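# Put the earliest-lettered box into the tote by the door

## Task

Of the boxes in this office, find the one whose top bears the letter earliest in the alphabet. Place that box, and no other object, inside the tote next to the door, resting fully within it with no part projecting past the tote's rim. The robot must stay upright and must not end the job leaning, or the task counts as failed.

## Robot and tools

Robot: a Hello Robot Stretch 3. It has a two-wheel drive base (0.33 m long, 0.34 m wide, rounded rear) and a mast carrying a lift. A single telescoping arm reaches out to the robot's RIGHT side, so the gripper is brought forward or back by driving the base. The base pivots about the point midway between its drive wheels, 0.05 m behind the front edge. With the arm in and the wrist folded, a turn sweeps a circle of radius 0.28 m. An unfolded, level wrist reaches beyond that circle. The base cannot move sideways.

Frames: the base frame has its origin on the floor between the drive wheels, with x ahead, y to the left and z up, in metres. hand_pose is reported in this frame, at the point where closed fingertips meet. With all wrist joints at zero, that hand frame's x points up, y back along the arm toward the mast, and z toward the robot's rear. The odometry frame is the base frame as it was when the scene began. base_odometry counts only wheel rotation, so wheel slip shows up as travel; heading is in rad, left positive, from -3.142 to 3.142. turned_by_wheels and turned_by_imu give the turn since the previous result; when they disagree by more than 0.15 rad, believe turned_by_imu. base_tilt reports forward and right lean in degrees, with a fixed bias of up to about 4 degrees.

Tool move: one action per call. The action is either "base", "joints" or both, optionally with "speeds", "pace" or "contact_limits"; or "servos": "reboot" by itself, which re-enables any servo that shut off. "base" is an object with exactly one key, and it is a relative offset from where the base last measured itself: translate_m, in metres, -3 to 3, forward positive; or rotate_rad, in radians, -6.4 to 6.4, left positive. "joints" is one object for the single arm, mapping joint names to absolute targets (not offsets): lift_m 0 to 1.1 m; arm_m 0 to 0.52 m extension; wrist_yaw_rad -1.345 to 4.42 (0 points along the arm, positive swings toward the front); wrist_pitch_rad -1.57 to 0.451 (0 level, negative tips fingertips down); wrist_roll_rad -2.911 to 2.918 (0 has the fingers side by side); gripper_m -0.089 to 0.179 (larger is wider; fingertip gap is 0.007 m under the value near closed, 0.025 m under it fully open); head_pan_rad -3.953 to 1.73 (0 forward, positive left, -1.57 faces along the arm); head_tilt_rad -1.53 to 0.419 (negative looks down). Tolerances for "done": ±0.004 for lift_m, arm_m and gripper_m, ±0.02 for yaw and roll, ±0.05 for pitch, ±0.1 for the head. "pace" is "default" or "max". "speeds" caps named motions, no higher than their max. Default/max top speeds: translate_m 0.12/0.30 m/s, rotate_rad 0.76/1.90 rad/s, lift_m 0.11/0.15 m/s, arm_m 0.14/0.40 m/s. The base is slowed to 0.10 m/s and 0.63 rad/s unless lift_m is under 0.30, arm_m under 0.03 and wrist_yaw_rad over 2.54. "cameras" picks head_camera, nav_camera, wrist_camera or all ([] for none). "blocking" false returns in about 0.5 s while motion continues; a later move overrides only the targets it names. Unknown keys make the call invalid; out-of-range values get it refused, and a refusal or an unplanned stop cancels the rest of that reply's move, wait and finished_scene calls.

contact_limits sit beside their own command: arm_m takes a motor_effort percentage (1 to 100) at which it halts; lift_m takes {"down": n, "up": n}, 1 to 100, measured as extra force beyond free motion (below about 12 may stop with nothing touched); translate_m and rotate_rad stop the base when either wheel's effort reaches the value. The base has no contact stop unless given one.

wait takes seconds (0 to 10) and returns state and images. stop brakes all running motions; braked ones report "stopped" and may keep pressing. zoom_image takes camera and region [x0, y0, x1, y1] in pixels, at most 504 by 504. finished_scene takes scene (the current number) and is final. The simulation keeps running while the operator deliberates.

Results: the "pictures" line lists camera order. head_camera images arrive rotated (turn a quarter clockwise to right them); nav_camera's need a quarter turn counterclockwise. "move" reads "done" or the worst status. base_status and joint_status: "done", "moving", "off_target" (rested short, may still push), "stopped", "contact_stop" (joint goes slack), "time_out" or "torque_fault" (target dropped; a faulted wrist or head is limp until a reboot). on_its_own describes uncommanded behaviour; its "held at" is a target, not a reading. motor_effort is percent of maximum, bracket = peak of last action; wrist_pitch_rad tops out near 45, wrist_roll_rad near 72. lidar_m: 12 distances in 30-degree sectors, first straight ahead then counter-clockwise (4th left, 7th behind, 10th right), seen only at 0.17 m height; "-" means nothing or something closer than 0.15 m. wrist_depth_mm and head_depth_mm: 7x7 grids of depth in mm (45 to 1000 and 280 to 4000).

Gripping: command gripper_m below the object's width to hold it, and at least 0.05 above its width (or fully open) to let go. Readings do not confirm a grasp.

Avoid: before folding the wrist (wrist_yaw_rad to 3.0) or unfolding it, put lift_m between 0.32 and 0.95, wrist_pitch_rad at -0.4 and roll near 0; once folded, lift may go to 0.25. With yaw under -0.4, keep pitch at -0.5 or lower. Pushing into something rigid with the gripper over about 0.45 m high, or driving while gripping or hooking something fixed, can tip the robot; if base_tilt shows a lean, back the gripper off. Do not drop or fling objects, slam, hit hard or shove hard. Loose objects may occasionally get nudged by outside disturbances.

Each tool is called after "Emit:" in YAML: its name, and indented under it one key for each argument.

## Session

Emit:
move:
  joints: {"head_pan_rad": 0.0, "head_tilt_rad": -0.3}
  pace: "max"
  cameras: ["head_camera", "nav_camera"]

Emit:
move:
  joints: {"head_pan_rad": 1.57}
  pace: "max"
  cameras: ["head_camera", "nav_camera"]

Emit:
move:
  joints: {"head_pan_rad": -1.57}
  pace: "max"
  cameras: ["head_camera", "nav_camera"]

Emit:
move:
  joints: {"head_pan_rad": -3.14}
  pace: "max"
  cameras: ["head_camera", "nav_camera"]

Scene clock: 0.70 s.
move: done
base_odometry: x=+0.000 y=+0.000 heading=+0.000
turned_by_wheels: +0.000
turned_by_imu: +0.000
base_tilt: forward=+0.9 right=-0.1
lidar_m: 0.73 0.74 0.91 1.57 1.59 1.09 1.00 1.01 1.26 1.55 1.23 0.80
head_depth_mm: 623 663 704 741 791 841 900 / 616 649 688 726 774 833 894 / 611 644 680 722 770 820 875 / 607 640 675 716 762 812 868 / 604 636 668 709 754 808 864 / 600 627 664 703 741 796 849 / 592 623 659 698 744 786 839
base_status: not commanded
joint_positions: lift_m=+0.337 arm_m=+0.002 wrist_yaw_rad=+3.032 wrist_pitch_rad=-0.535 wrist_roll_rad=+0.000 gripper_m=+0.037 head_pan_rad=+0.000 head_tilt_rad=-0.298
joint_status: all done
measured_speeds: all 0
motor_effort: left_wheel=-0.4(0.8) right_wheel=+1.9(2.6) lift_m=+27.3(27.3) arm_m=-10.0(10.1) wrist_yaw_rad=+0.8(1.1) wrist_pitch_rad=+2.5(2.6) wrist_roll_rad=+0.9(1.0) gripper_m=+0.3(0.9) head_pan_rad=+0.0(1.6) head_tilt_rad=-1.3(3.9)
hand_pose: x=+0.0015 y=+0.0602 z=+0.3248 quat_wxyz=(+0.224, +0.691, +0.150, +0.671) (m; base frame)
wrist_depth_mm: - 140 - - - - 739 / - 156 - - - - - / 898 176 203 886 895 865 - / 716 691 201 730 725 714 697 / 605 605 221 599 595 607 608 / 519 520 128 146 507 520 526 / 455 309 292 299 436 458 461
pictures: head_camera (sideways), nav_camera (sideways)
Images, in order (width x height): head_camera 896x504, nav_camera 672x504.

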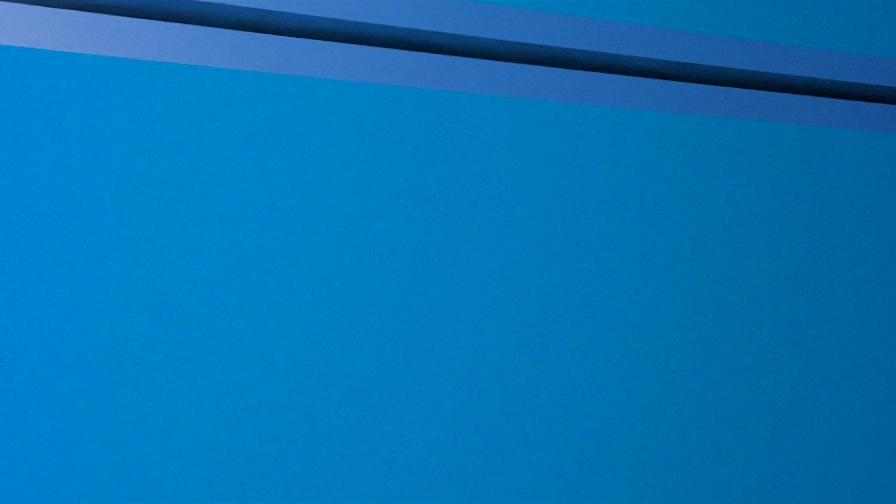

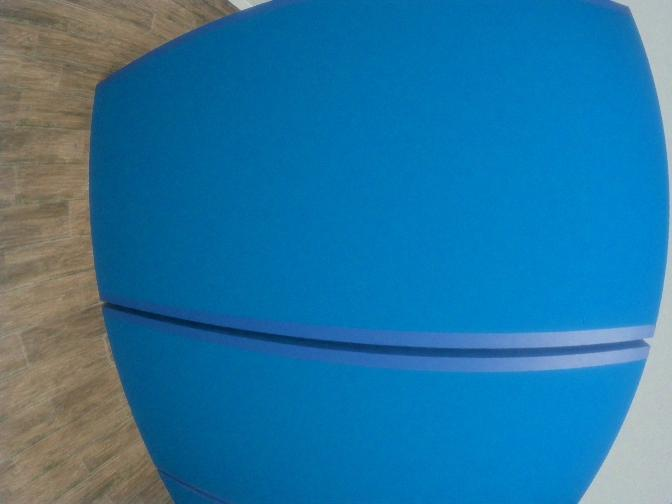

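Scene clock: 1.73 s.
move: done
base_odometry: x=+0.000 y=+0.000 heading=+0.000
turned_by_wheels: +0.000
turned_by_imu: +0.000
base_tilt: forward=+1.1 right=-0.1
lidar_m: 0.73 0.74 0.91 1.57 1.59 1.09 1.00 1.01 1.25 1.54 1.23 0.80
head_depth_mm: 1395 1484 1560 1654 1759 1875 1582 / 1402 1477 1541 1648 1759 1864 1592 / 1380 1450 1534 1630 1723 1858 1573 / 1380 1433 1514 1615 1706 1823 1578 / 1359 1439 1517 1586 1711 1794 1570 / 1353 1430 1513 1597 1683 1780 1565 / 1344 1415 1508 1572 1702 1793 1570
base_status: not commanded
joint_positions: lift_m=+0.337 arm_m=+0.002 wrist_yaw_rad=+3.032 wrist_pitch_rad=-0.535 wrist_roll_rad=+0.000 gripper_m=+0.037 head_pan_rad=+1.605 head_tilt_rad=-0.299
joint_status: all done
measured_speeds: all 0
motor_effort: left_wheel=-0.4(0.7) right_wheel=+1.9(3.0) lift_m=+27.7(27.7) arm_m=-13.2(13.2) wrist_yaw_rad=+1.1(1.4) wrist_pitch_rad=+2.3(2.6) wrist_roll_rad=+0.9(1.1) gripper_m=+0.3(1.2) head_pan_rad=+0.5(4.4) head_tilt_rad=-1.6(2.3)
hand_pose: x=+0.0015 y=+0.0602 z=+0.3248 quat_wxyz=(+0.224, +0.691, +0.150, +0.671) (m; base frame)
wrist_depth_mm: - 140 - - - - 729 / - 155 - - - - - / 895 177 202 893 920 849 - / 718 695 201 712 711 722 685 / 595 604 220 600 609 608 606 / 520 521 128 146 511 522 515 / 453 307 294 301 433 459 454
pictures: head_camera (sideways), nav_camera (sideways)
Images, in order (width x height): head_camera 896x504, nav_camera 672x504.

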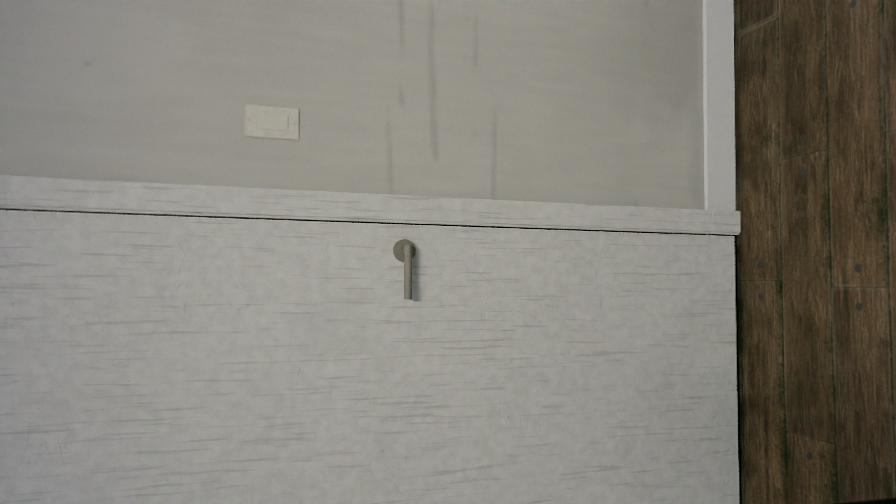

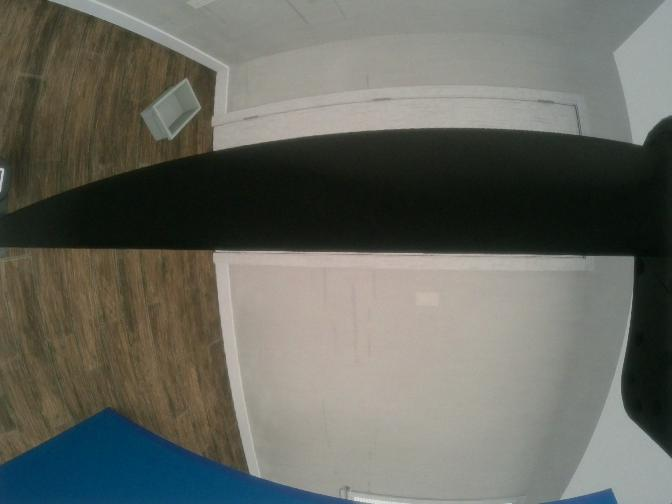

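Scene clock: 4.43 s.
move: done
base_odometry: x=+0.000 y=+0.000 heading=+0.000
turned_by_wheels: +0.000
turned_by_imu: +0.000
base_tilt: forward=+0.9 right=-0.2
lidar_m: 0.73 0.74 0.91 1.57 1.59 1.09 1.00 1.01 1.25 1.55 1.22 0.80
head_depth_mm: 1958 2067 2161 1828 2222 2008 1592 / 1948 2053 2138 1807 2395 2006 1589 / 1917 2032 2140 1763 2358 2009 1575 / 1893 2008 2121 1770 2369 1989 1568 / 1895 1987 2072 1736 2147 1984 1567 / 1868 1963 2055 1718 2281 1891 1567 / 1861 1947 2042 1695 2307 1907 1561
base_status: not commanded
joint_positions: lift_m=+0.337 arm_m=+0.002 wrist_yaw_rad=+3.032 wrist_pitch_rad=-0.535 wrist_roll_rad=+0.000 gripper_m=+0.037 head_pan_rad=-1.586 head_tilt_rad=-0.300
joint_status: all done
measured_speeds: translate_m=+0.000 rotate_rad=+0.000 lift_m=+0.000 arm_m=+0.000 wrist_yaw_rad=+0.000 wrist_pitch_rad=+0.000 wrist_roll_rad=+0.000 head_pan_rad=+0.024 head_tilt_rad=+0.000
motor_effort: left_wheel=-0.4(0.8) right_wheel=+2.1(2.6) lift_m=+29.0(29.0) arm_m=-20.9(21.0) wrist_yaw_rad=+0.7(1.4) wrist_pitch_rad=+2.4(2.8) wrist_roll_rad=+0.5(1.1) gripper_m=+0.7(1.5) head_pan_rad=+3.1(5.5) head_tilt_rad=-1.3(3.4)
hand_pose: x=+0.0015 y=+0.0602 z=+0.3248 quat_wxyz=(+0.224, +0.691, +0.150, +0.671) (m; base frame)
wrist_depth_mm: - 140 - - - - 720 / - 156 - - - - - / 885 177 202 896 908 858 - / 714 708 202 721 730 718 693 / 606 605 222 605 607 603 602 / 516 516 127 146 513 524 532 / 456 306 293 302 439 461 452
pictures: head_camera (sideways), nav_camera (sideways)
Images, in order (width x height): head_camera 896x504, nav_camera 672x504.

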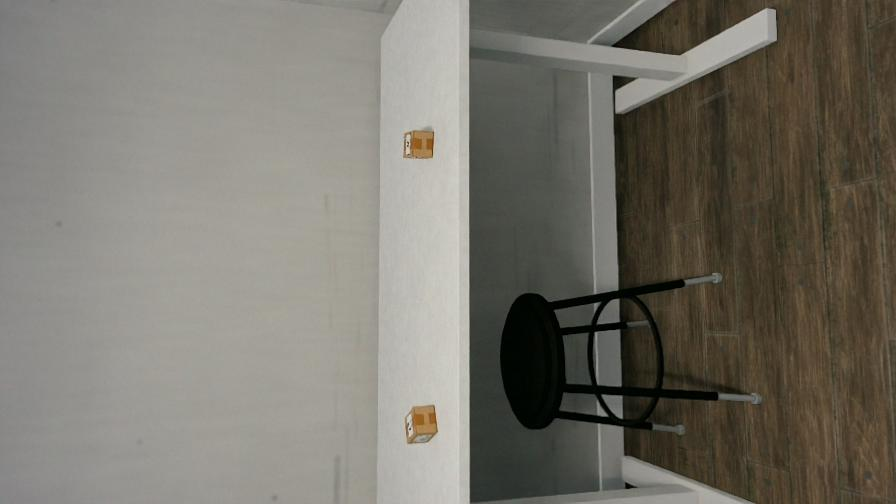

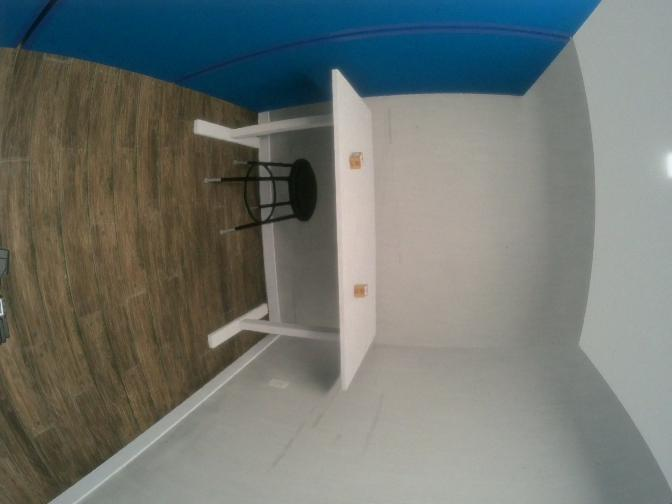

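Scene clock: 5.47 s.
move: done
base_odometry: x=+0.000 y=+0.000 heading=+0.000
turned_by_wheels: +0.000
turned_by_imu: +0.000
base_tilt: forward=+0.9 right=+0.1
lidar_m: 0.73 0.74 0.91 1.57 1.59 1.09 1.00 1.01 1.25 1.55 1.23 0.80
head_depth_mm: 882 951 1002 1070 1132 1209 1297 / 867 937 984 1048 1112 1204 1278 / 858 926 976 1031 1102 1180 1258 / 851 910 970 1020 1086 1156 1241 / 838 901 951 1011 1075 1145 1233 / 829 893 941 1005 1061 1131 1206 / 831 885 929 986 1042 1108 1189
base_status: not commanded
joint_positions: lift_m=+0.337 arm_m=+0.002 wrist_yaw_rad=+3.032 wrist_pitch_rad=-0.535 wrist_roll_rad=+0.000 gripper_m=+0.037 head_pan_rad=-3.179 head_tilt_rad=-0.300
joint_status: all done
measured_speeds: all 0
motor_effort: left_wheel=-0.5(0.7) right_wheel=+2.3(2.6) lift_m=+29.6(29.6) arm_m=-21.9(22.5) wrist_yaw_rad=+0.8(1.1) wrist_pitch_rad=+2.4(2.6) wrist_roll_rad=+0.7(1.1) gripper_m=-0.3(1.1) head_pan_rad=+1.2(6.1) head_tilt_rad=-1.6(2.3)
hand_pose: x=+0.0015 y=+0.0602 z=+0.3248 quat_wxyz=(+0.224, +0.691, +0.150, +0.671) (m; base frame)
wrist_depth_mm: - 140 - - - - 724 / - 156 - - - - - / 906 176 202 908 911 878 - / 726 698 201 724 722 711 696 / 610 613 220 606 605 613 607 / 521 526 128 146 506 517 514 / 459 308 292 298 435 459 460
pictures: head_camera (sideways), nav_camera (sideways)
Images, in order (width x height): head_camera 896x504, nav_camera 672x504.

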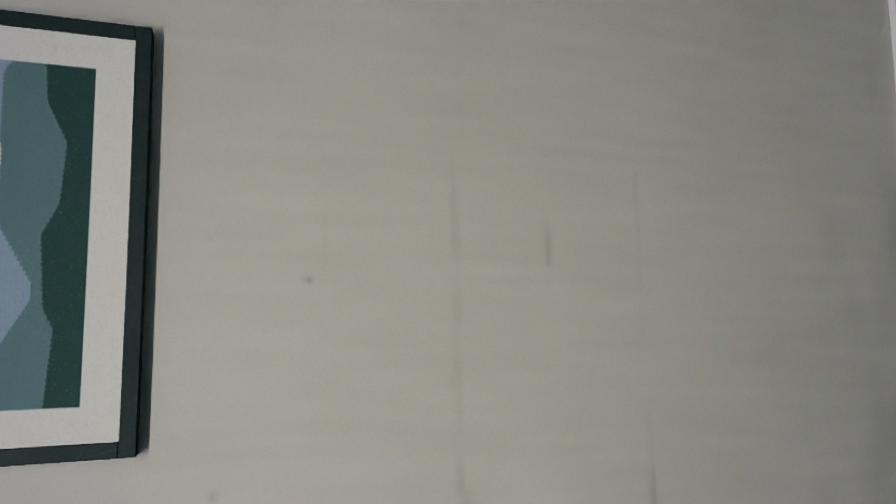

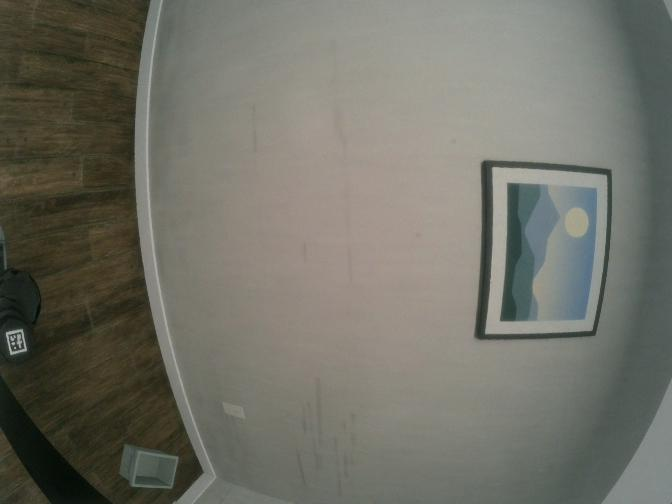

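Emit:
move:
  joints: {"head_pan_rad": -1.57, "wrist_pitch_rad": -0.4, "wrist_yaw_rad": 3.0, "lift_m": 0.33}
  pace: "max"
  cameras: ["head_camera"]

Emit:
zoom_image:
  camera: "head_camera"
  region: [390, 105, 450, 185]

Emit:
zoom_image:
  camera: "head_camera"
  region: [390, 390, 450, 470]

Emit:
move:
  base: {"rotate_rad": 1.176}
  joints: {"lift_m": 0.28}
  pace: "max"
  cameras: []

Emit:
move:
  base: {"translate_m": 1.3}
  joints: {"head_pan_rad": -0.8}
  pace: "max"
  cameras: []

Emit:
move:
  base: {"rotate_rad": -1.176}
  pace: "max"
  cameras: ["nav_camera"]

Scene clock: 30.83 s.
move: done
base_odometry: x=+0.000 y=+0.000 heading=+0.000
turned_by_wheels: +0.000
turned_by_imu: +0.001
base_tilt: forward=+0.9 right=-0.3
lidar_m: 0.73 0.74 0.91 1.57 1.58 1.10 1.00 1.01 1.25 1.55 1.23 0.80
head_depth_mm: 1913 2013 2150 1818 2362 1948 1578 / 1909 2034 2128 1774 2362 1990 1581 / 1894 2003 2124 1771 2378 2001 1580 / 1891 2002 2107 1767 2352 1907 1573 / 1878 1985 2116 1752 1830 1973 1575 / 1858 1974 2103 1731 2349 1968 1556 / 1877 1953 2071 1761 2291 1916 1560
base_status: not commanded
joint_positions: lift_m=+0.330 arm_m=+0.002 wrist_yaw_rad=+3.003 wrist_pitch_rad=-0.422 wrist_roll_rad=+0.000 gripper_m=+0.037 head_pan_rad=-1.532 head_tilt_rad=-0.300
joint_status: all done
measured_speeds: all 0
motor_effort: left_wheel=-0.5(0.7) right_wheel=+2.5(2.8) lift_m=+19.3(27.2) arm_m=-21.7(22.2) wrist_yaw_rad=-1.7(4.5) wrist_pitch_rad=+4.0(6.4) wrist_roll_rad=+0.9(0.9) gripper_m=+0.4(1.2) head_pan_rad=-1.6(6.0) head_tilt_rad=-0.6(2.1)
hand_pose: x=+0.0097 y=+0.0750 z=+0.3418 quat_wxyz=(+0.196, +0.700, +0.100, +0.680) (m; base frame)
wrist_depth_mm: - 136 - - - - 725 / - 145 - - - - - / - 156 - - - - - / 874 175 759 846 845 858 - / 684 632 200 686 686 675 659 / 571 553 127 537 543 570 562 / 487 506 255 483 480 492 485
pictures: head_camera (sideways)
Images, in order (width x height): head_camera 896x504.

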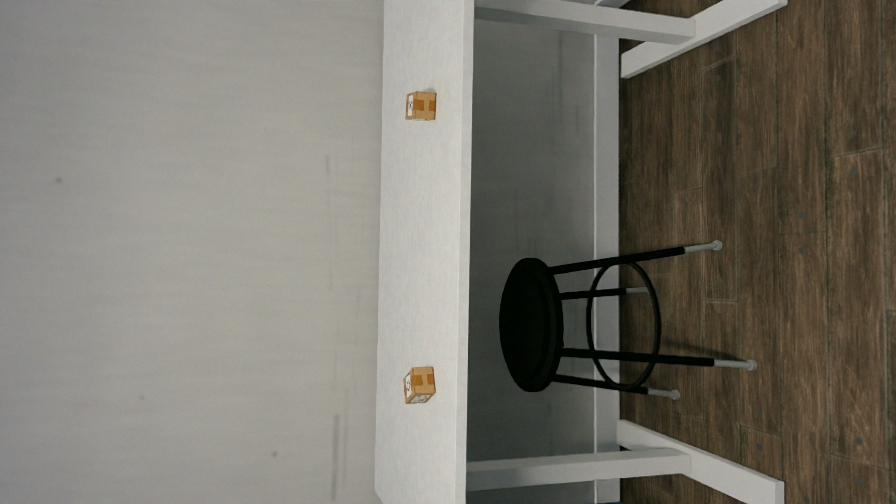

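Scaled by 6.300 from the camera's 896x504 image, which has a finer 1280x720 frame.

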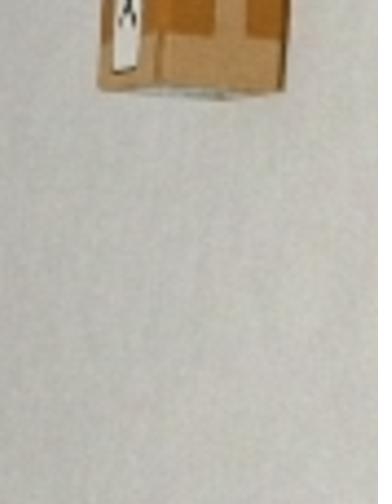

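Scaled by 6.300 from the camera's 896x504 image, which has a finer 1280x720 frame.

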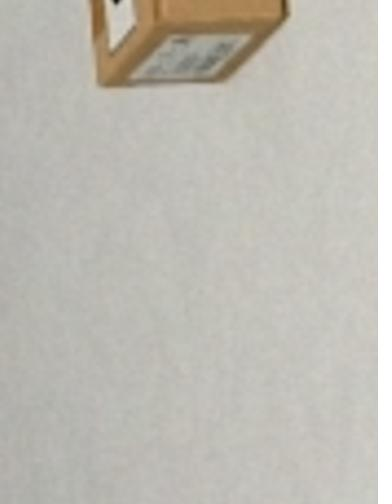

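Scene clock: 32.90 s.
move: done
base_odometry: x=+0.000 y=+0.000 heading=+1.176
turned_by_wheels: +1.176
turned_by_imu: +1.171
base_tilt: forward=+0.9 right=-0.1
lidar_m: 1.67 1.57 1.47 1.05 1.01 1.03 1.38 1.84 1.07 0.77 0.73 0.75
head_depth_mm: 813 864 924 1003 1071 1162 1279 / 772 816 870 932 1003 1080 1179 / 730 769 821 877 933 1004 1084 / 693 730 775 826 876 938 1011 / 671 712 741 784 831 882 954 / 631 664 700 738 784 834 889 / 607 635 667 700 744 783 831
base_status: done
joint_positions: lift_m=+0.280 arm_m=+0.002 wrist_yaw_rad=+3.002 wrist_pitch_rad=-0.420 wrist_roll_rad=+0.000 gripper_m=+0.037 head_pan_rad=-1.564 head_tilt_rad=-0.300
joint_status: all done
measured_speeds: all 0
motor_effort: left_wheel=-7.5(17.4) right_wheel=+9.4(16.5) lift_m=+20.8(22.1) arm_m=-21.6(22.7) wrist_yaw_rad=-1.3(2.2) wrist_pitch_rad=+3.4(4.1) wrist_roll_rad=+0.8(1.1) gripper_m=-0.2(1.1) head_pan_rad=-3.3(4.6) head_tilt_rad=+0.0(1.7)
hand_pose: x=+0.0098 y=+0.0753 z=+0.2922 quat_wxyz=(+0.195, +0.700, +0.099, +0.680) (m; base frame)
wrist_depth_mm: - 136 - - - - - / - 145 - - - - - / - 156 936 - - - - / 757 176 693 754 766 765 752 / 605 561 200 611 614 605 608 / 509 493 128 299 489 516 512 / 438 279 257 272 416 444 440
pictures: none
No camera images: "cameras" was empty.

Scene clock: 38.63 s.
move: done
base_odometry: x=+0.501 y=+1.200 heading=+1.176
turned_by_wheels: +0.000
turned_by_imu: -0.001
base_tilt: forward=+0.8 right=-0.1
lidar_m: 0.52 0.49 0.51 0.65 1.69 1.73 2.31 0.47 0.48 0.64 2.18 0.72
head_depth_mm: 2628 2734 2850 3004 2739 2011 1582 / 2646 2781 2944 3142 2742 2002 1573 / 2242 2454 2703 3086 2686 1990 1581 / 1506 1611 1727 1871 2021 1901 1565 / 1147 1180 1240 1297 1432 1533 1500 / 938 971 1012 1051 1099 1164 1215 / 785 810 836 865 897 930 975
base_status: done
joint_positions: lift_m=+0.280 arm_m=+0.002 wrist_yaw_rad=+3.002 wrist_pitch_rad=-0.420 wrist_roll_rad=+0.000 gripper_m=+0.037 head_pan_rad=-0.800 head_tilt_rad=-0.300
joint_status: all done
measured_speeds: all 0
motor_effort: left_wheel=+2.2(11.9) right_wheel=+5.1(20.4) lift_m=+26.5(26.6) arm_m=-16.6(21.9) wrist_yaw_rad=-1.2(2.1) wrist_pitch_rad=+3.3(3.9) wrist_roll_rad=+0.8(1.1) gripper_m=-0.1(1.5) head_pan_rad=-2.5(4.6) head_tilt_rad=+0.7(1.5)
hand_pose: x=+0.0099 y=+0.0752 z=+0.2922 quat_wxyz=(+0.196, +0.700, +0.099, +0.680) (m; base frame)
wrist_depth_mm: - 136 - - - - - / - 145 - - - - - / 925 156 964 830 - - - / 784 176 711 777 - - - / 613 572 200 609 604 553 - / 508 498 127 299 499 511 471 / 436 280 256 273 412 437 439
pictures: none
No camera images: "cameras" was empty.

Scene clock: 40.50 s.
move: done
base_odometry: x=+0.501 y=+1.200 heading=+0.000
turned_by_wheels: -1.176
turned_by_imu: -1.171
base_tilt: forward=+1.0 right=-0.1
lidar_m: 2.62 0.83 0.54 0.49 0.50 0.62 1.21 1.69 2.10 0.47 0.47 0.58
head_depth_mm: 401 416 435 453 474 496 523 / 428 445 466 487 513 539 569 / 458 479 503 528 555 588 624 / 491 517 543 574 608 647 691 / 534 562 595 632 671 719 774 / 3429 3555 3816 3888 2698 1961 1568 / 3209 3291 3403 3555 2662 1959 1557
base_status: done
joint_positions: lift_m=+0.280 arm_m=+0.002 wrist_yaw_rad=+3.002 wrist_pitch_rad=-0.420 wrist_roll_rad=+0.000 gripper_m=+0.037 head_pan_rad=-0.800 head_tilt_rad=-0.300
joint_status: not commanded
measured_speeds: all 0
motor_effort: left_wheel=+9.6(18.0) right_wheel=-8.0(16.6) lift_m=+28.5(28.7) arm_m=-21.1(22.1) wrist_yaw_rad=-0.9(1.8) wrist_pitch_rad=+3.5(3.9) wrist_roll_rad=+0.9(1.1) gripper_m=+0.5(1.1) head_pan_rad=-4.3(4.3) head_tilt_rad=+0.5(1.8)
hand_pose: x=+0.0099 y=+0.0752 z=+0.2922 quat_wxyz=(+0.196, +0.700, +0.099, +0.680) (m; base frame)
wrist_depth_mm: - 136 - - - - - / - 145 - - - - - / - 156 175 - - - - / - 173 180 - 693 720 770 / - 193 197 601 611 613 609 / 512 492 127 298 500 513 511 / 441 281 257 274 416 438 443
pictures: nav_camera (sideways)
Images, in order (width x height): nav_camera 672x504.

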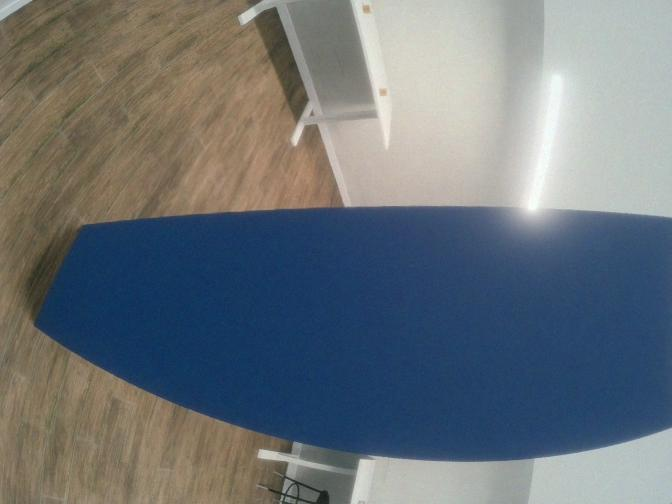

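Emit:
move:
  base: {"translate_m": 0.88}
  joints: {"head_pan_rad": -0.75, "head_tilt_rad": -0.3}
  pace: "max"
  cameras: ["head_camera", "nav_camera"]

Scene clock: 63.33 s.
move: done
base_odometry: x=+1.381 y=+1.200 heading=+0.000
turned_by_wheels: +0.000
turned_by_imu: +0.000
base_tilt: forward=+0.9 right=-0.3
lidar_m: 1.76 1.05 0.68 0.62 0.63 0.78 1.52 0.57 0.49 1.26 2.89 2.25
head_depth_mm: 2996 3097 3238 3319 2787 2002 1592 / 3176 3326 3401 3588 2757 1976 1590 / 3167 3443 3581 3766 2755 1982 1583 / 2913 3088 3295 3388 2716 1975 1572 / 2615 2800 2874 3078 2716 1966 1564 / 2397 2550 2580 2363 2428 1938 1558 / 2223 2305 2385 2473 2503 1968 1566
base_status: done
joint_positions: lift_m=+0.280 arm_m=+0.002 wrist_yaw_rad=+3.002 wrist_pitch_rad=-0.420 wrist_roll_rad=+0.000 gripper_m=+0.037 head_pan_rad=-0.750 head_tilt_rad=-0.300
joint_status: all done
measured_speeds: all 0
motor_effort: left_wheel=+3.7(20.8) right_wheel=+3.7(8.4) lift_m=+21.8(31.8) arm_m=-16.6(20.1) wrist_yaw_rad=-1.3(2.0) wrist_pitch_rad=+3.4(3.9) wrist_roll_rad=+0.8(1.1) gripper_m=+0.7(1.5) head_pan_rad=+3.3(4.4) head_tilt_rad=+0.6(2.7)
hand_pose: x=+0.0099 y=+0.0752 z=+0.2922 quat_wxyz=(+0.196, +0.700, +0.099, +0.680) (m; base frame)
wrist_depth_mm: - 136 - - - - - / - 144 - - - - - / - 156 175 - - - 967 / - 173 202 733 763 760 760 / 604 571 200 611 614 609 611 / 512 498 128 299 489 509 520 / 433 279 256 274 420 439 441
pictures: head_camera (sideways), nav_camera (sideways)
Images, in order (width x height): head_camera 896x504, nav_camera 672x504.

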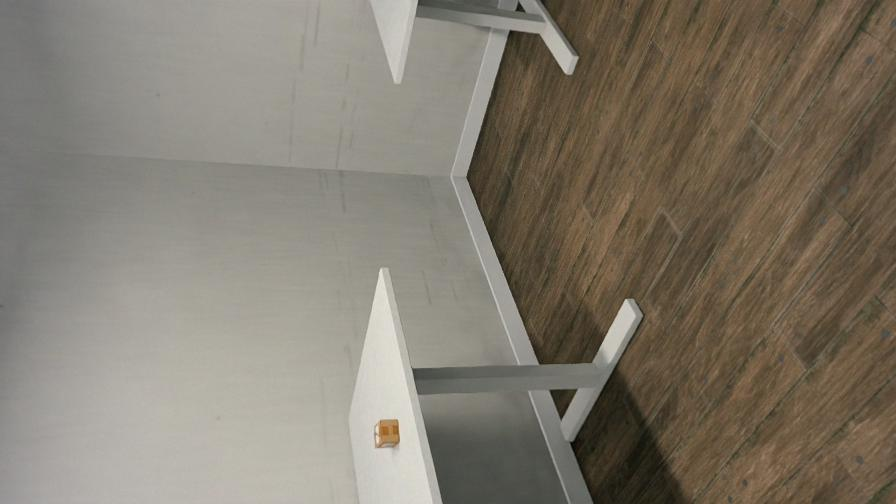

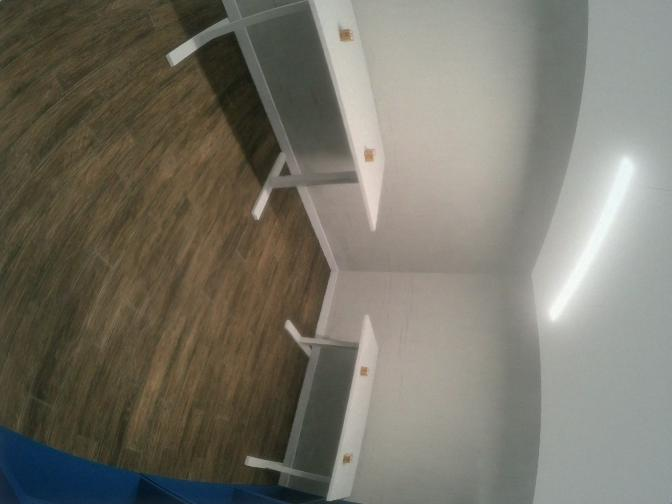

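Emit:
move:
  base: {"rotate_rad": -0.896}
  pace: "max"
  cameras: []

Emit:
move:
  base: {"translate_m": 1.45}
  joints: {"head_pan_rad": 1.42, "head_tilt_rad": -0.4}
  pace: "max"
  cameras: ["head_camera"]

Emit:
move:
  joints: {"head_pan_rad": -0.87}
  pace: "max"
  cameras: ["head_camera"]

Scene clock: 139.47 s.
move: done
base_odometry: x=+1.381 y=+1.200 heading=-0.896
turned_by_wheels: -0.896
turned_by_imu: -0.892
base_tilt: forward=+0.9 right=+0.0
lidar_m: 2.88 2.25 1.76 0.87 0.65 0.62 0.65 0.89 2.52 0.49 0.51 2.18
head_depth_mm: 1083 1157 1219 1061 1367 1187 942 / 1076 1130 1203 1140 1376 1186 1376 / 1914 1558 1778 1363 1380 1478 1501 / 2591 2787 2456 2305 2378 1965 1564 / 2785 2888 2997 3167 2660 1982 1573 / 2729 2798 3004 3195 2655 1961 1568 / 2686 2807 2953 3081 2661 1957 1551
base_status: done
joint_positions: lift_m=+0.280 arm_m=+0.002 wrist_yaw_rad=+3.002 wrist_pitch_rad=-0.420 wrist_roll_rad=+0.000 gripper_m=+0.037 head_pan_rad=-0.750 head_tilt_rad=-0.300
joint_status: not commanded
measured_speeds: all 0
motor_effort: left_wheel=+9.3(17.0) right_wheel=-8.1(15.4) lift_m=+22.3(22.3) arm_m=-20.0(20.0) wrist_yaw_rad=-1.2(1.6) wrist_pitch_rad=+3.5(3.8) wrist_roll_rad=+0.8(1.3) gripper_m=+0.2(1.4) head_pan_rad=+2.8(3.7) head_tilt_rad=+1.6(2.4)
hand_pose: x=+0.0099 y=+0.0752 z=+0.2922 quat_wxyz=(+0.196, +0.700, +0.099, +0.680) (m; base frame)
wrist_depth_mm: - 136 - - - - - / - 145 - - - - - / - 155 923 - - - - / - 173 699 764 756 766 765 / 594 571 199 613 608 618 615 / 509 497 127 297 491 515 513 / 439 279 257 271 415 440 434
pictures: none
No camera images: "cameras" was empty.

Scene clock: 145.70 s.
move: done
base_odometry: x=+2.287 y=+0.068 heading=-0.896
turned_by_wheels: +0.000
turned_by_imu: +0.000
base_tilt: forward=+0.8 right=-0.1
lidar_m: 1.97 1.54 1.05 1.49 1.48 1.86 1.94 1.39 1.09 1.42 1.66 1.48
head_depth_mm: 1238 1311 1411 1125 829 1686 1446 / 1284 1365 1462 1127 865 1752 1437 / 1339 1424 1519 1118 900 1781 1437 / 1413 1499 1595 1115 1866 1750 1440 / 1466 1563 1653 1106 1986 1765 1427 / 1547 1651 1717 1112 2097 1754 1436 / 1610 1744 1836 1106 1687 1707 1433
base_status: done
joint_positions: lift_m=+0.280 arm_m=+0.002 wrist_yaw_rad=+3.002 wrist_pitch_rad=-0.420 wrist_roll_rad=+0.000 gripper_m=+0.037 head_pan_rad=+1.420 head_tilt_rad=-0.400
joint_status: all done
measured_speeds: all 0
motor_effort: left_wheel=+1.9(17.5) right_wheel=+2.9(14.6) lift_m=+30.8(31.6) arm_m=-20.5(22.5) wrist_yaw_rad=-0.8(2.0) wrist_pitch_rad=+3.5(4.0) wrist_roll_rad=+0.7(1.1) gripper_m=+0.4(1.4) head_pan_rad=-2.6(5.1) head_tilt_rad=-2.5(3.8)
hand_pose: x=+0.0099 y=+0.0752 z=+0.2922 quat_wxyz=(+0.196, +0.700, +0.099, +0.680) (m; base frame)
wrist_depth_mm: - 136 - - - - - / - 145 - - - - - / - 156 926 - - - - / 746 175 695 740 764 728 763 / 615 568 200 602 618 609 611 / 510 493 128 297 501 507 517 / 438 279 256 273 411 434 439
pictures: head_camera (sideways)
Images, in order (width x height): head_camera 896x504.

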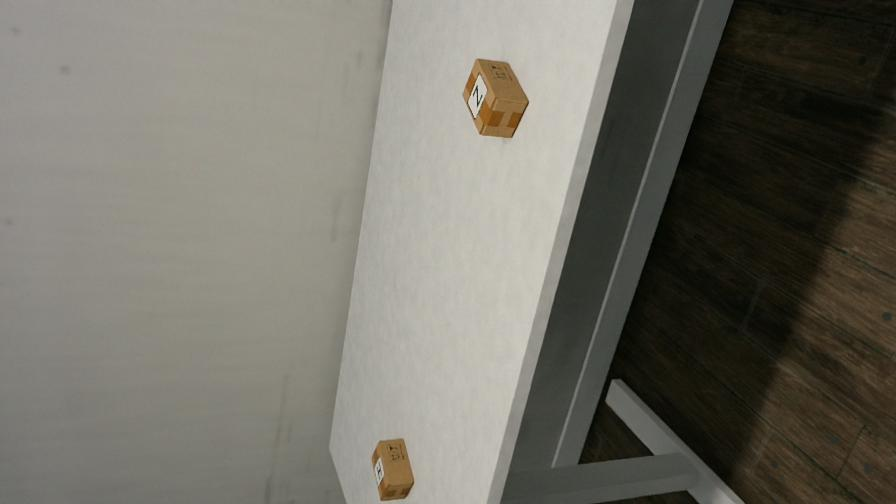

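Scene clock: 146.90 s.
move: done
base_odometry: x=+2.287 y=+0.068 heading=-0.896
turned_by_wheels: +0.000
turned_by_imu: +0.000
base_tilt: forward=+0.8 right=-0.1
lidar_m: 1.97 1.54 1.05 1.49 1.47 1.86 1.94 1.39 1.09 1.42 1.65 1.48
head_depth_mm: 1800 1976 2158 1700 2172 1774 1451 / 1811 1959 2078 1566 2079 1772 1441 / 1773 1907 2015 1459 2303 1773 1449 / 1730 1813 1958 1466 2221 1762 1435 / 1675 1785 1918 1449 2183 1760 1444 / 1619 1717 1846 1439 2101 1738 1431 / 1577 1665 1779 1439 2060 1757 1449
base_status: not commanded
joint_positions: lift_m=+0.280 arm_m=+0.002 wrist_yaw_rad=+3.002 wrist_pitch_rad=-0.420 wrist_roll_rad=+0.000 gripper_m=+0.037 head_pan_rad=-0.923 head_tilt_rad=-0.400
joint_status: all done
measured_speeds: translate_m=+0.000 rotate_rad=+0.000 lift_m=+0.000 arm_m=+0.000 wrist_yaw_rad=+0.000 wrist_pitch_rad=+0.000 wrist_roll_rad=+0.000 head_pan_rad=+0.024 head_tilt_rad=+0.000
motor_effort: left_wheel=+1.8(2.1) right_wheel=+3.0(3.4) lift_m=+30.1(31.1) arm_m=-20.1(20.9) wrist_yaw_rad=-0.9(1.8) wrist_pitch_rad=+3.5(3.8) wrist_roll_rad=+0.9(1.1) gripper_m=-0.8(1.3) head_pan_rad=+3.2(5.0) head_tilt_rad=-1.9(3.4)
hand_pose: x=+0.0099 y=+0.0752 z=+0.2922 quat_wxyz=(+0.196, +0.700, +0.099, +0.680) (m; base frame)
wrist_depth_mm: - 136 - - - - - / - 145 - - - - - / - 156 963 - - - - / 763 175 690 774 756 727 765 / 608 572 199 603 616 612 614 / 510 496 128 296 497 512 512 / 436 280 257 273 421 442 445
pictures: head_camera (sideways)
Images, in order (width x height): head_camera 896x504.

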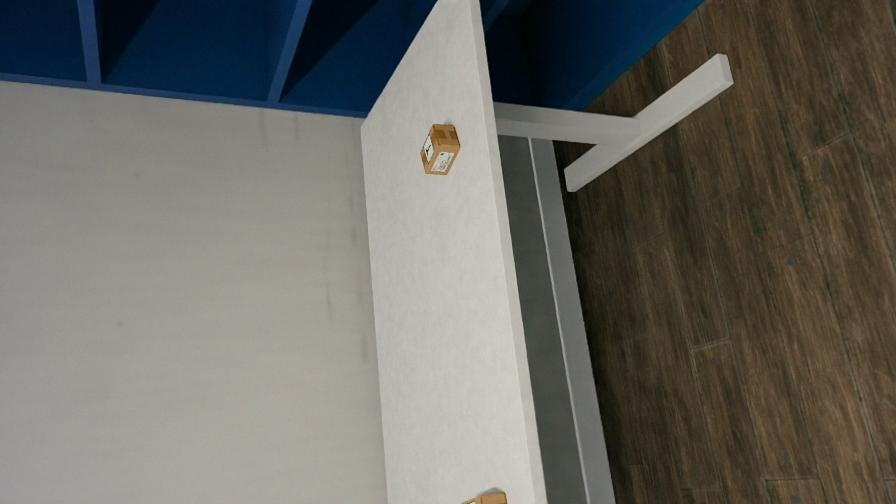

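Emit:
zoom_image:
  camera: "head_camera"
  region: [410, 115, 470, 185]

Emit:
move:
  joints: {"head_pan_rad": -0.55}
  pace: "max"
  cameras: ["head_camera"]

Emit:
zoom_image:
  camera: "head_camera"
  region: [420, 200, 540, 360]

Emit:
move:
  joints: {"head_pan_rad": 1.42}
  pace: "max"
  cameras: ["head_camera"]

Emit:
zoom_image:
  camera: "head_camera"
  region: [450, 50, 540, 145]

Emit:
zoom_image:
  camera: "head_camera"
  region: [355, 430, 425, 504]

Scaled by 7.200 from the camera's 896x504 image, which has a finer 1280x720 frame.

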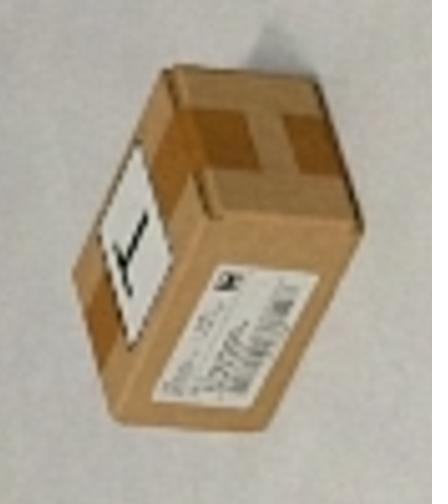

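Scene clock: 152.93 s.
move: done
base_odometry: x=+2.287 y=+0.068 heading=-0.896
turned_by_wheels: +0.000
turned_by_imu: +0.001
base_tilt: forward=+1.0 right=-0.1
lidar_m: 1.97 1.53 1.06 1.49 1.47 1.86 1.94 1.39 1.08 1.42 1.65 1.48
head_depth_mm: 1601 1739 1858 1480 2104 1759 1443 / 1601 1717 1828 1486 2127 1773 1445 / 1622 1730 1862 1471 2130 1757 1445 / 1627 1741 1852 1443 2126 1748 1438 / 1628 1754 1885 1446 2165 1780 1436 / 1646 1754 1908 1445 2090 1711 1434 / 1661 1782 1916 1994 2151 1738 1428
base_status: not commanded
joint_positions: lift_m=+0.280 arm_m=+0.002 wrist_yaw_rad=+3.002 wrist_pitch_rad=-0.420 wrist_roll_rad=+0.000 gripper_m=+0.037 head_pan_rad=-0.543 head_tilt_rad=-0.400
joint_status: all done
measured_speeds: all 0
motor_effort: left_wheel=+1.9(2.0) right_wheel=+2.7(3.4) lift_m=+27.7(28.6) arm_m=-19.3(19.8) wrist_yaw_rad=-0.8(1.7) wrist_pitch_rad=+3.5(3.7) wrist_roll_rad=+0.6(1.0) gripper_m=-0.1(1.0) head_pan_rad=+1.7(5.6) head_tilt_rad=-1.7(2.3)
hand_pose: x=+0.0099 y=+0.0752 z=+0.2922 quat_wxyz=(+0.196, +0.700, +0.099, +0.680) (m; base frame)
wrist_depth_mm: - 137 - - - - - / - 145 - - - - - / - 156 941 - - - - / 762 175 692 776 769 724 760 / 610 568 200 613 613 613 618 / 509 492 127 299 492 517 506 / 438 281 258 274 416 441 437
pictures: head_camera (sideways)
Images, in order (width x height): head_camera 896x504.

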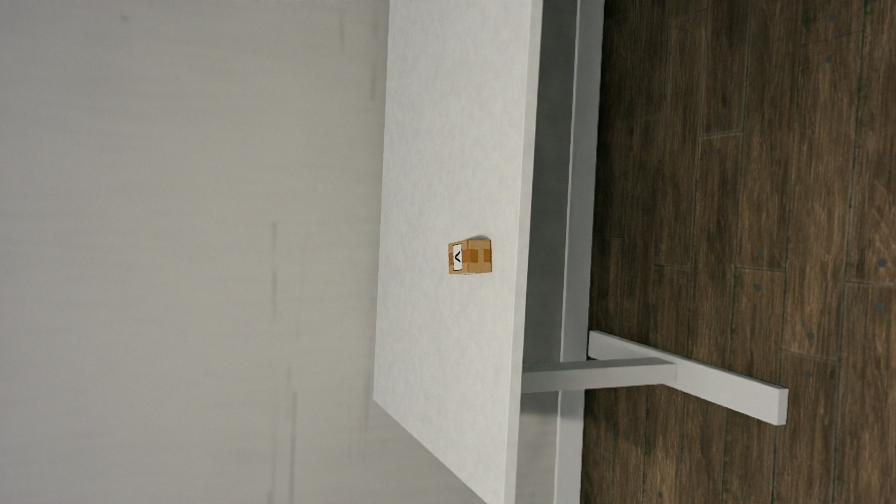

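Scaled by 3.150 from the camera's 896x504 image, which has a finer 1280x720 frame.

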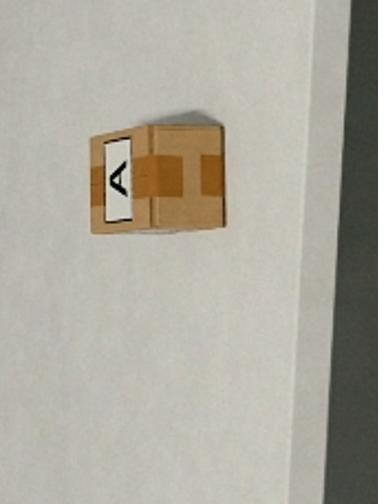

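Scene clock: 154.07 s.
move: done
base_odometry: x=+2.287 y=+0.068 heading=-0.896
turned_by_wheels: +0.000
turned_by_imu: +0.000
base_tilt: forward=+1.1 right=-0.3
lidar_m: 1.97 1.53 1.06 1.49 1.47 1.86 1.94 1.39 1.09 1.42 1.65 1.48
head_depth_mm: 1258 1325 1404 1125 825 1702 1442 / 1314 1391 1485 1123 863 1770 1444 / 1370 1461 1556 1121 901 1758 1450 / 1452 1533 1623 1120 1921 1761 1449 / 1514 1618 1695 1105 2037 1748 1440 / 1601 1706 1776 1102 2149 1762 1438 / 1691 1831 1920 1170 1697 1723 1428
base_status: not commanded
joint_positions: lift_m=+0.280 arm_m=+0.002 wrist_yaw_rad=+3.002 wrist_pitch_rad=-0.420 wrist_roll_rad=+0.000 gripper_m=+0.037 head_pan_rad=+1.469 head_tilt_rad=-0.400
joint_status: all done
measured_speeds: all 0
motor_effort: left_wheel=+1.9(2.0) right_wheel=+2.8(3.4) lift_m=+26.8(28.0) arm_m=-18.9(19.4) wrist_yaw_rad=-1.2(1.7) wrist_pitch_rad=+3.4(3.8) wrist_roll_rad=+0.6(1.0) gripper_m=+0.5(1.0) head_pan_rad=-3.2(5.2) head_tilt_rad=-0.8(2.0)
hand_pose: x=+0.0099 y=+0.0752 z=+0.2922 quat_wxyz=(+0.196, +0.700, +0.099, +0.680) (m; base frame)
wrist_depth_mm: - 136 - - - - - / - 145 - - - - - / - 156 948 - - - - / 762 176 701 756 773 738 769 / 613 568 200 617 612 614 604 / 515 496 128 299 491 506 505 / 444 279 258 275 415 442 440
pictures: head_camera (sideways)
Images, in order (width x height): head_camera 896x504.

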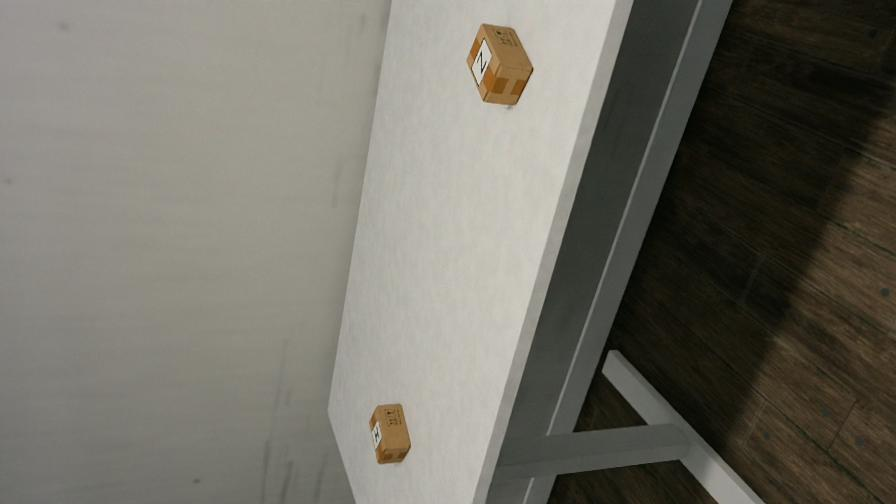

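Scaled by 5.305 from the camera's 896x504 image, which has a finer 1280x720 frame.

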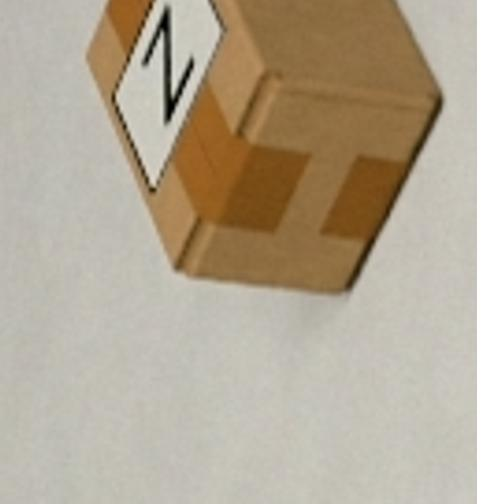

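Scaled by 6.811 from the camera's 896x504 image, which has a finer 1280x720 frame.

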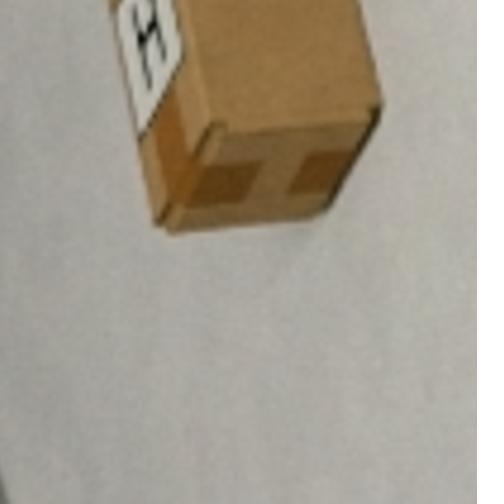

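Emit:
move:
  base: {"rotate_rad": -0.373}
  joints: {"head_pan_rad": -1.57, "head_tilt_rad": -0.6}
  pace: "max"
  cameras: []

Emit:
move:
  base: {"translate_m": 0.61}
  pace: "max"
  cameras: []

Emit:
move:
  base: {"rotate_rad": 1.269}
  joints: {"lift_m": 0.86, "gripper_m": 0.13}
  pace: "max"
  cameras: []

Emit:
move:
  joints: {"wrist_yaw_rad": 0.14}
  pace: "max"
  cameras: ["head_camera"]

Scene clock: 188.73 s.
move: done
base_odometry: x=+2.287 y=+0.068 heading=-1.268
turned_by_wheels: -0.373
turned_by_imu: -0.370
base_tilt: forward=+0.9 right=-0.1
lidar_m: 1.48 1.83 1.05 1.48 1.47 1.87 1.86 1.39 1.49 1.09 1.42 1.65
head_depth_mm: 1240 1132 1542 1389 1693 1482 1273 / 929 1007 1145 1336 1636 1473 1256 / 1316 1219 1565 1369 1616 1474 1259 / 1348 1220 1632 1439 1668 1474 1263 / 1384 1315 1655 1495 1685 1461 1260 / 1407 1322 1685 1892 1690 1479 1257 / 1436 1311 1707 1774 1685 1483 1253
base_status: done
joint_positions: lift_m=+0.280 arm_m=+0.002 wrist_yaw_rad=+3.002 wrist_pitch_rad=-0.420 wrist_roll_rad=+0.000 gripper_m=+0.037 head_pan_rad=-1.586 head_tilt_rad=-0.601
joint_status: all done
measured_speeds: translate_m=+0.000 rotate_rad=+0.000 lift_m=+0.000 arm_m=+0.000 wrist_yaw_rad=+0.000 wrist_pitch_rad=+0.000 wrist_roll_rad=+0.000 head_pan_rad=+0.024 head_tilt_rad=+0.000
motor_effort: left_wheel=+9.3(17.2) right_wheel=-9.1(15.5) lift_m=+22.5(24.3) arm_m=-20.4(20.8) wrist_yaw_rad=-1.0(1.7) wrist_pitch_rad=+3.8(3.9) wrist_roll_rad=+0.7(1.1) gripper_m=-0.6(1.3) head_pan_rad=+4.0(4.9) head_tilt_rad=-1.9(5.1)
hand_pose: x=+0.0099 y=+0.0752 z=+0.2922 quat_wxyz=(+0.196, +0.700, +0.099, +0.680) (m; base frame)
wrist_depth_mm: - 136 - - - - - / - 145 - - - - - / - 156 930 - - - - / 756 176 697 775 769 787 770 / 622 575 199 618 616 623 616 / 509 497 127 296 497 511 505 / 437 280 255 272 417 439 437
pictures: none
No camera images: "cameras" was empty.

Scene clock: 192.10 s.
move: done
base_odometry: x=+2.469 y=-0.514 heading=-1.268
turned_by_wheels: +0.000
turned_by_imu: +0.000
base_tilt: forward=+1.0 right=-0.1
lidar_m: 0.87 1.43 1.40 1.04 1.04 1.90 2.46 1.89 1.30 1.23 1.25 1.31
head_depth_mm: 1369 1337 1604 1442 1673 1481 1259 / 1391 1337 1637 1493 1682 1486 1261 / 1412 1347 1682 1886 1673 1479 1258 / 1165 1209 1444 1495 1673 1496 1263 / 1079 1193 1420 1549 1714 1472 1254 / 1504 1466 1791 1975 1719 1479 1263 / 1555 1723 1791 1079 1761 1466 1259
base_status: done
joint_positions: lift_m=+0.280 arm_m=+0.002 wrist_yaw_rad=+3.002 wrist_pitch_rad=-0.420 wrist_roll_rad=+0.000 gripper_m=+0.037 head_pan_rad=-1.571 head_tilt_rad=-0.601
joint_status: not commanded
measured_speeds: all 0
motor_effort: left_wheel=+7.9(17.5) right_wheel=-3.6(9.1) lift_m=+20.4(22.6) arm_m=-21.7(22.5) wrist_yaw_rad=-1.1(1.7) wrist_pitch_rad=+3.4(3.9) wrist_roll_rad=+0.9(1.0) gripper_m=-0.7(1.3) head_pan_rad=+3.1(4.5) head_tilt_rad=-1.3(2.8)
hand_pose: x=+0.0099 y=+0.0752 z=+0.2922 quat_wxyz=(+0.196, +0.700, +0.099, +0.680) (m; base frame)
wrist_depth_mm: - 136 - - - - - / - 145 - - - - - / - 156 969 - - - - / 775 176 692 765 769 775 766 / 608 578 199 616 616 621 619 / 509 492 127 296 500 512 516 / 435 280 257 273 418 439 441
pictures: none
No camera images: "cameras" was empty.

Scene clock: 196.77 s.
move: done
base_odometry: x=+2.469 y=-0.514 heading=+0.001
turned_by_wheels: +1.269
turned_by_imu: +1.265
base_tilt: forward=+1.0 right=+0.0
lidar_m: 1.38 1.04 1.73 2.46 2.48 1.29 1.31 1.23 1.25 1.30 0.88 1.51
head_depth_mm: 1138 1253 1339 1004 796 1451 - / 1126 1243 1326 1005 792 1444 1312 / 1120 1231 1313 1001 789 1418 1312 / 1109 1228 1301 996 765 1403 - / 1098 1220 1286 998 788 1395 - / 1096 1197 1280 993 786 1365 1257 / 1090 1192 1276 996 787 1371 1245
base_status: done
joint_positions: lift_m=+0.860 arm_m=+0.002 wrist_yaw_rad=+3.002 wrist_pitch_rad=-0.419 wrist_roll_rad=+0.000 gripper_m=+0.130 head_pan_rad=-1.570 head_tilt_rad=-0.601
joint_status: all done
measured_speeds: all 0
motor_effort: left_wheel=-7.3(15.1) right_wheel=+7.2(15.9) lift_m=+31.4(34.1) arm_m=-20.5(22.7) wrist_yaw_rad=-1.1(1.7) wrist_pitch_rad=+3.5(3.9) wrist_roll_rad=+0.8(1.0) gripper_m=+0.6(92.8) head_pan_rad=+2.6(4.1) head_tilt_rad=+0.2(2.0)
hand_pose: x=+0.0099 y=+0.0753 z=+0.8724 quat_wxyz=(+0.195, +0.700, +0.099, +0.680) (m; base frame)
wrist_depth_mm: - 136 - - - - - / - 145 - - - - - / - 156 - - - - - / - 174 - - - - - / - 185 - - - - - / - 124 231 - - 123 - / - - 259 - - - -
pictures: none
No camera images: "cameras" was empty.

Scene clock: 198.53 s.
move: done
base_odometry: x=+2.469 y=-0.514 heading=+0.001
turned_by_wheels: +0.000
turned_by_imu: +0.000
base_tilt: forward=+0.9 right=-0.3
lidar_m: 1.38 1.04 1.72 2.45 2.48 1.30 1.32 1.23 1.26 1.30 0.88 1.52
head_depth_mm: 1134 1245 1330 1008 794 1448 - / 1131 1246 1323 1008 792 1409 1312 / 1116 1230 1317 996 791 308 308 / 1110 1225 1298 1001 765 310 331 / 1106 1215 1291 996 785 707 1232 / 1092 1204 1282 994 789 1375 1258 / 1091 1188 1285 994 784 1382 1250
base_status: not commanded
joint_positions: lift_m=+0.860 arm_m=+0.002 wrist_yaw_rad=+0.143 wrist_pitch_rad=-0.419 wrist_roll_rad=+0.000 gripper_m=+0.130 head_pan_rad=-1.570 head_tilt_rad=-0.601
joint_status: all done
measured_speeds: all 0
motor_effort: left_wheel=-7.1(7.4) right_wheel=+7.2(7.6) lift_m=+30.1(31.0) arm_m=-19.1(20.8) wrist_yaw_rad=-2.1(6.6) wrist_pitch_rad=+3.4(3.6) wrist_roll_rad=+0.9(1.0) gripper_m=-0.9(1.7) head_pan_rad=+3.2(3.9) head_tilt_rad=+0.7(2.4)
hand_pose: x=+0.0105 y=-0.3687 z=+0.8724 quat_wxyz=(+0.701, +0.196, -0.679, -0.098) (m; base frame)
wrist_depth_mm: - - - - - - - / - - - - - - - / - - - - - - - / - - - 414 - - - / - - - - - 147 - / - 124 - - - 123 - / - - - - - - -
pictures: head_camera (sideways)
Images, in order (width x height): head_camera 896x504.

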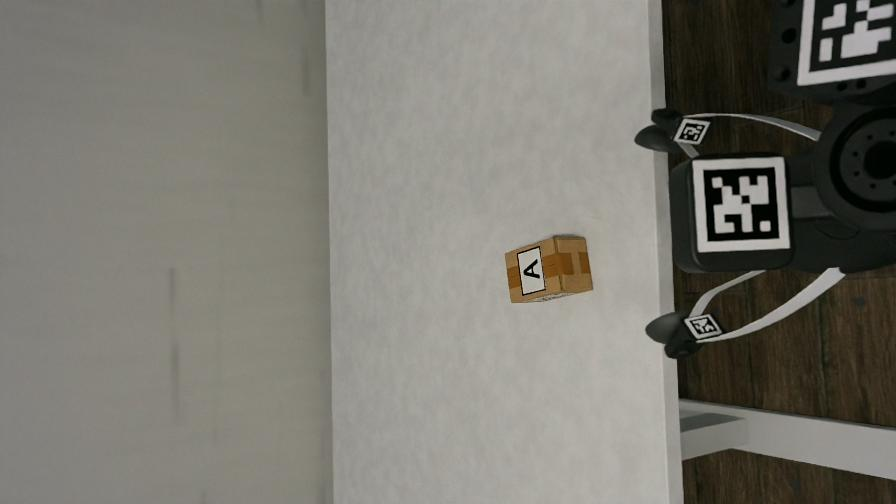

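Emit:
move:
  base: {"translate_m": 0.05}
  joints: {"wrist_pitch_rad": -0.9, "wrist_yaw_rad": 0.17, "arm_m": 0.361}
  pace: "max"
  cameras: ["wrist_camera"]

Scene clock: 213.10 s.
move: done
base_odometry: x=+2.519 y=-0.514 heading=+0.001
turned_by_wheels: +0.000
turned_by_imu: +0.001
base_tilt: forward=+1.0 right=-0.2
lidar_m: 1.33 0.99 1.67 2.46 2.49 1.35 1.35 1.27 1.29 1.29 0.86 1.46
head_depth_mm: 1130 1247 1322 394 326 1412 1264 / 1114 1242 1186 501 793 1407 1254 / 1114 1225 1301 516 760 1409 1266 / 1105 1215 1293 967 772 1406 1256 / 1091 1204 1291 999 788 1403 1260 / 1084 1196 1282 996 786 1327 1227 / 1086 1184 1287 998 790 1369 1255
base_status: done
joint_positions: lift_m=+0.860 arm_m=+0.361 wrist_yaw_rad=+0.167 wrist_pitch_rad=-0.908 wrist_roll_rad=+0.000 gripper_m=+0.130 head_pan_rad=-1.570 head_tilt_rad=-0.600
joint_status: all done
measured_speeds: all 0
motor_effort: left_wheel=+3.4(9.2) right_wheel=+5.8(12.3) lift_m=+27.3(28.7) arm_m=+18.9(24.7) wrist_yaw_rad=+3.1(5.2) wrist_pitch_rad=+1.3(3.5) wrist_roll_rad=+0.9(1.0) gripper_m=+0.0(1.1) head_pan_rad=+2.1(3.7) head_tilt_rad=+0.9(2.9)
hand_pose: x=+0.0015 y=-0.6427 z=+0.7819 quat_wxyz=(+0.659, +0.362, -0.607, -0.256) (m; base frame)
wrist_depth_mm: - - - - - - - / - - - - - - - / - - - - - - - / - - - - - - - / - - 181 184 - 146 - / - 124 168 170 - 123 - / - 117 - 159 - 117 96
pictures: wrist_camera
Images, in order (width x height): wrist_camera 644x364.

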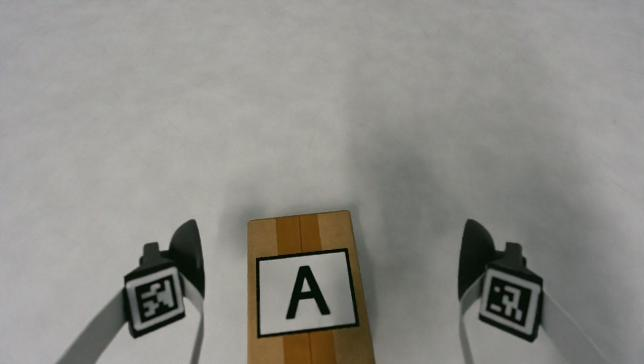

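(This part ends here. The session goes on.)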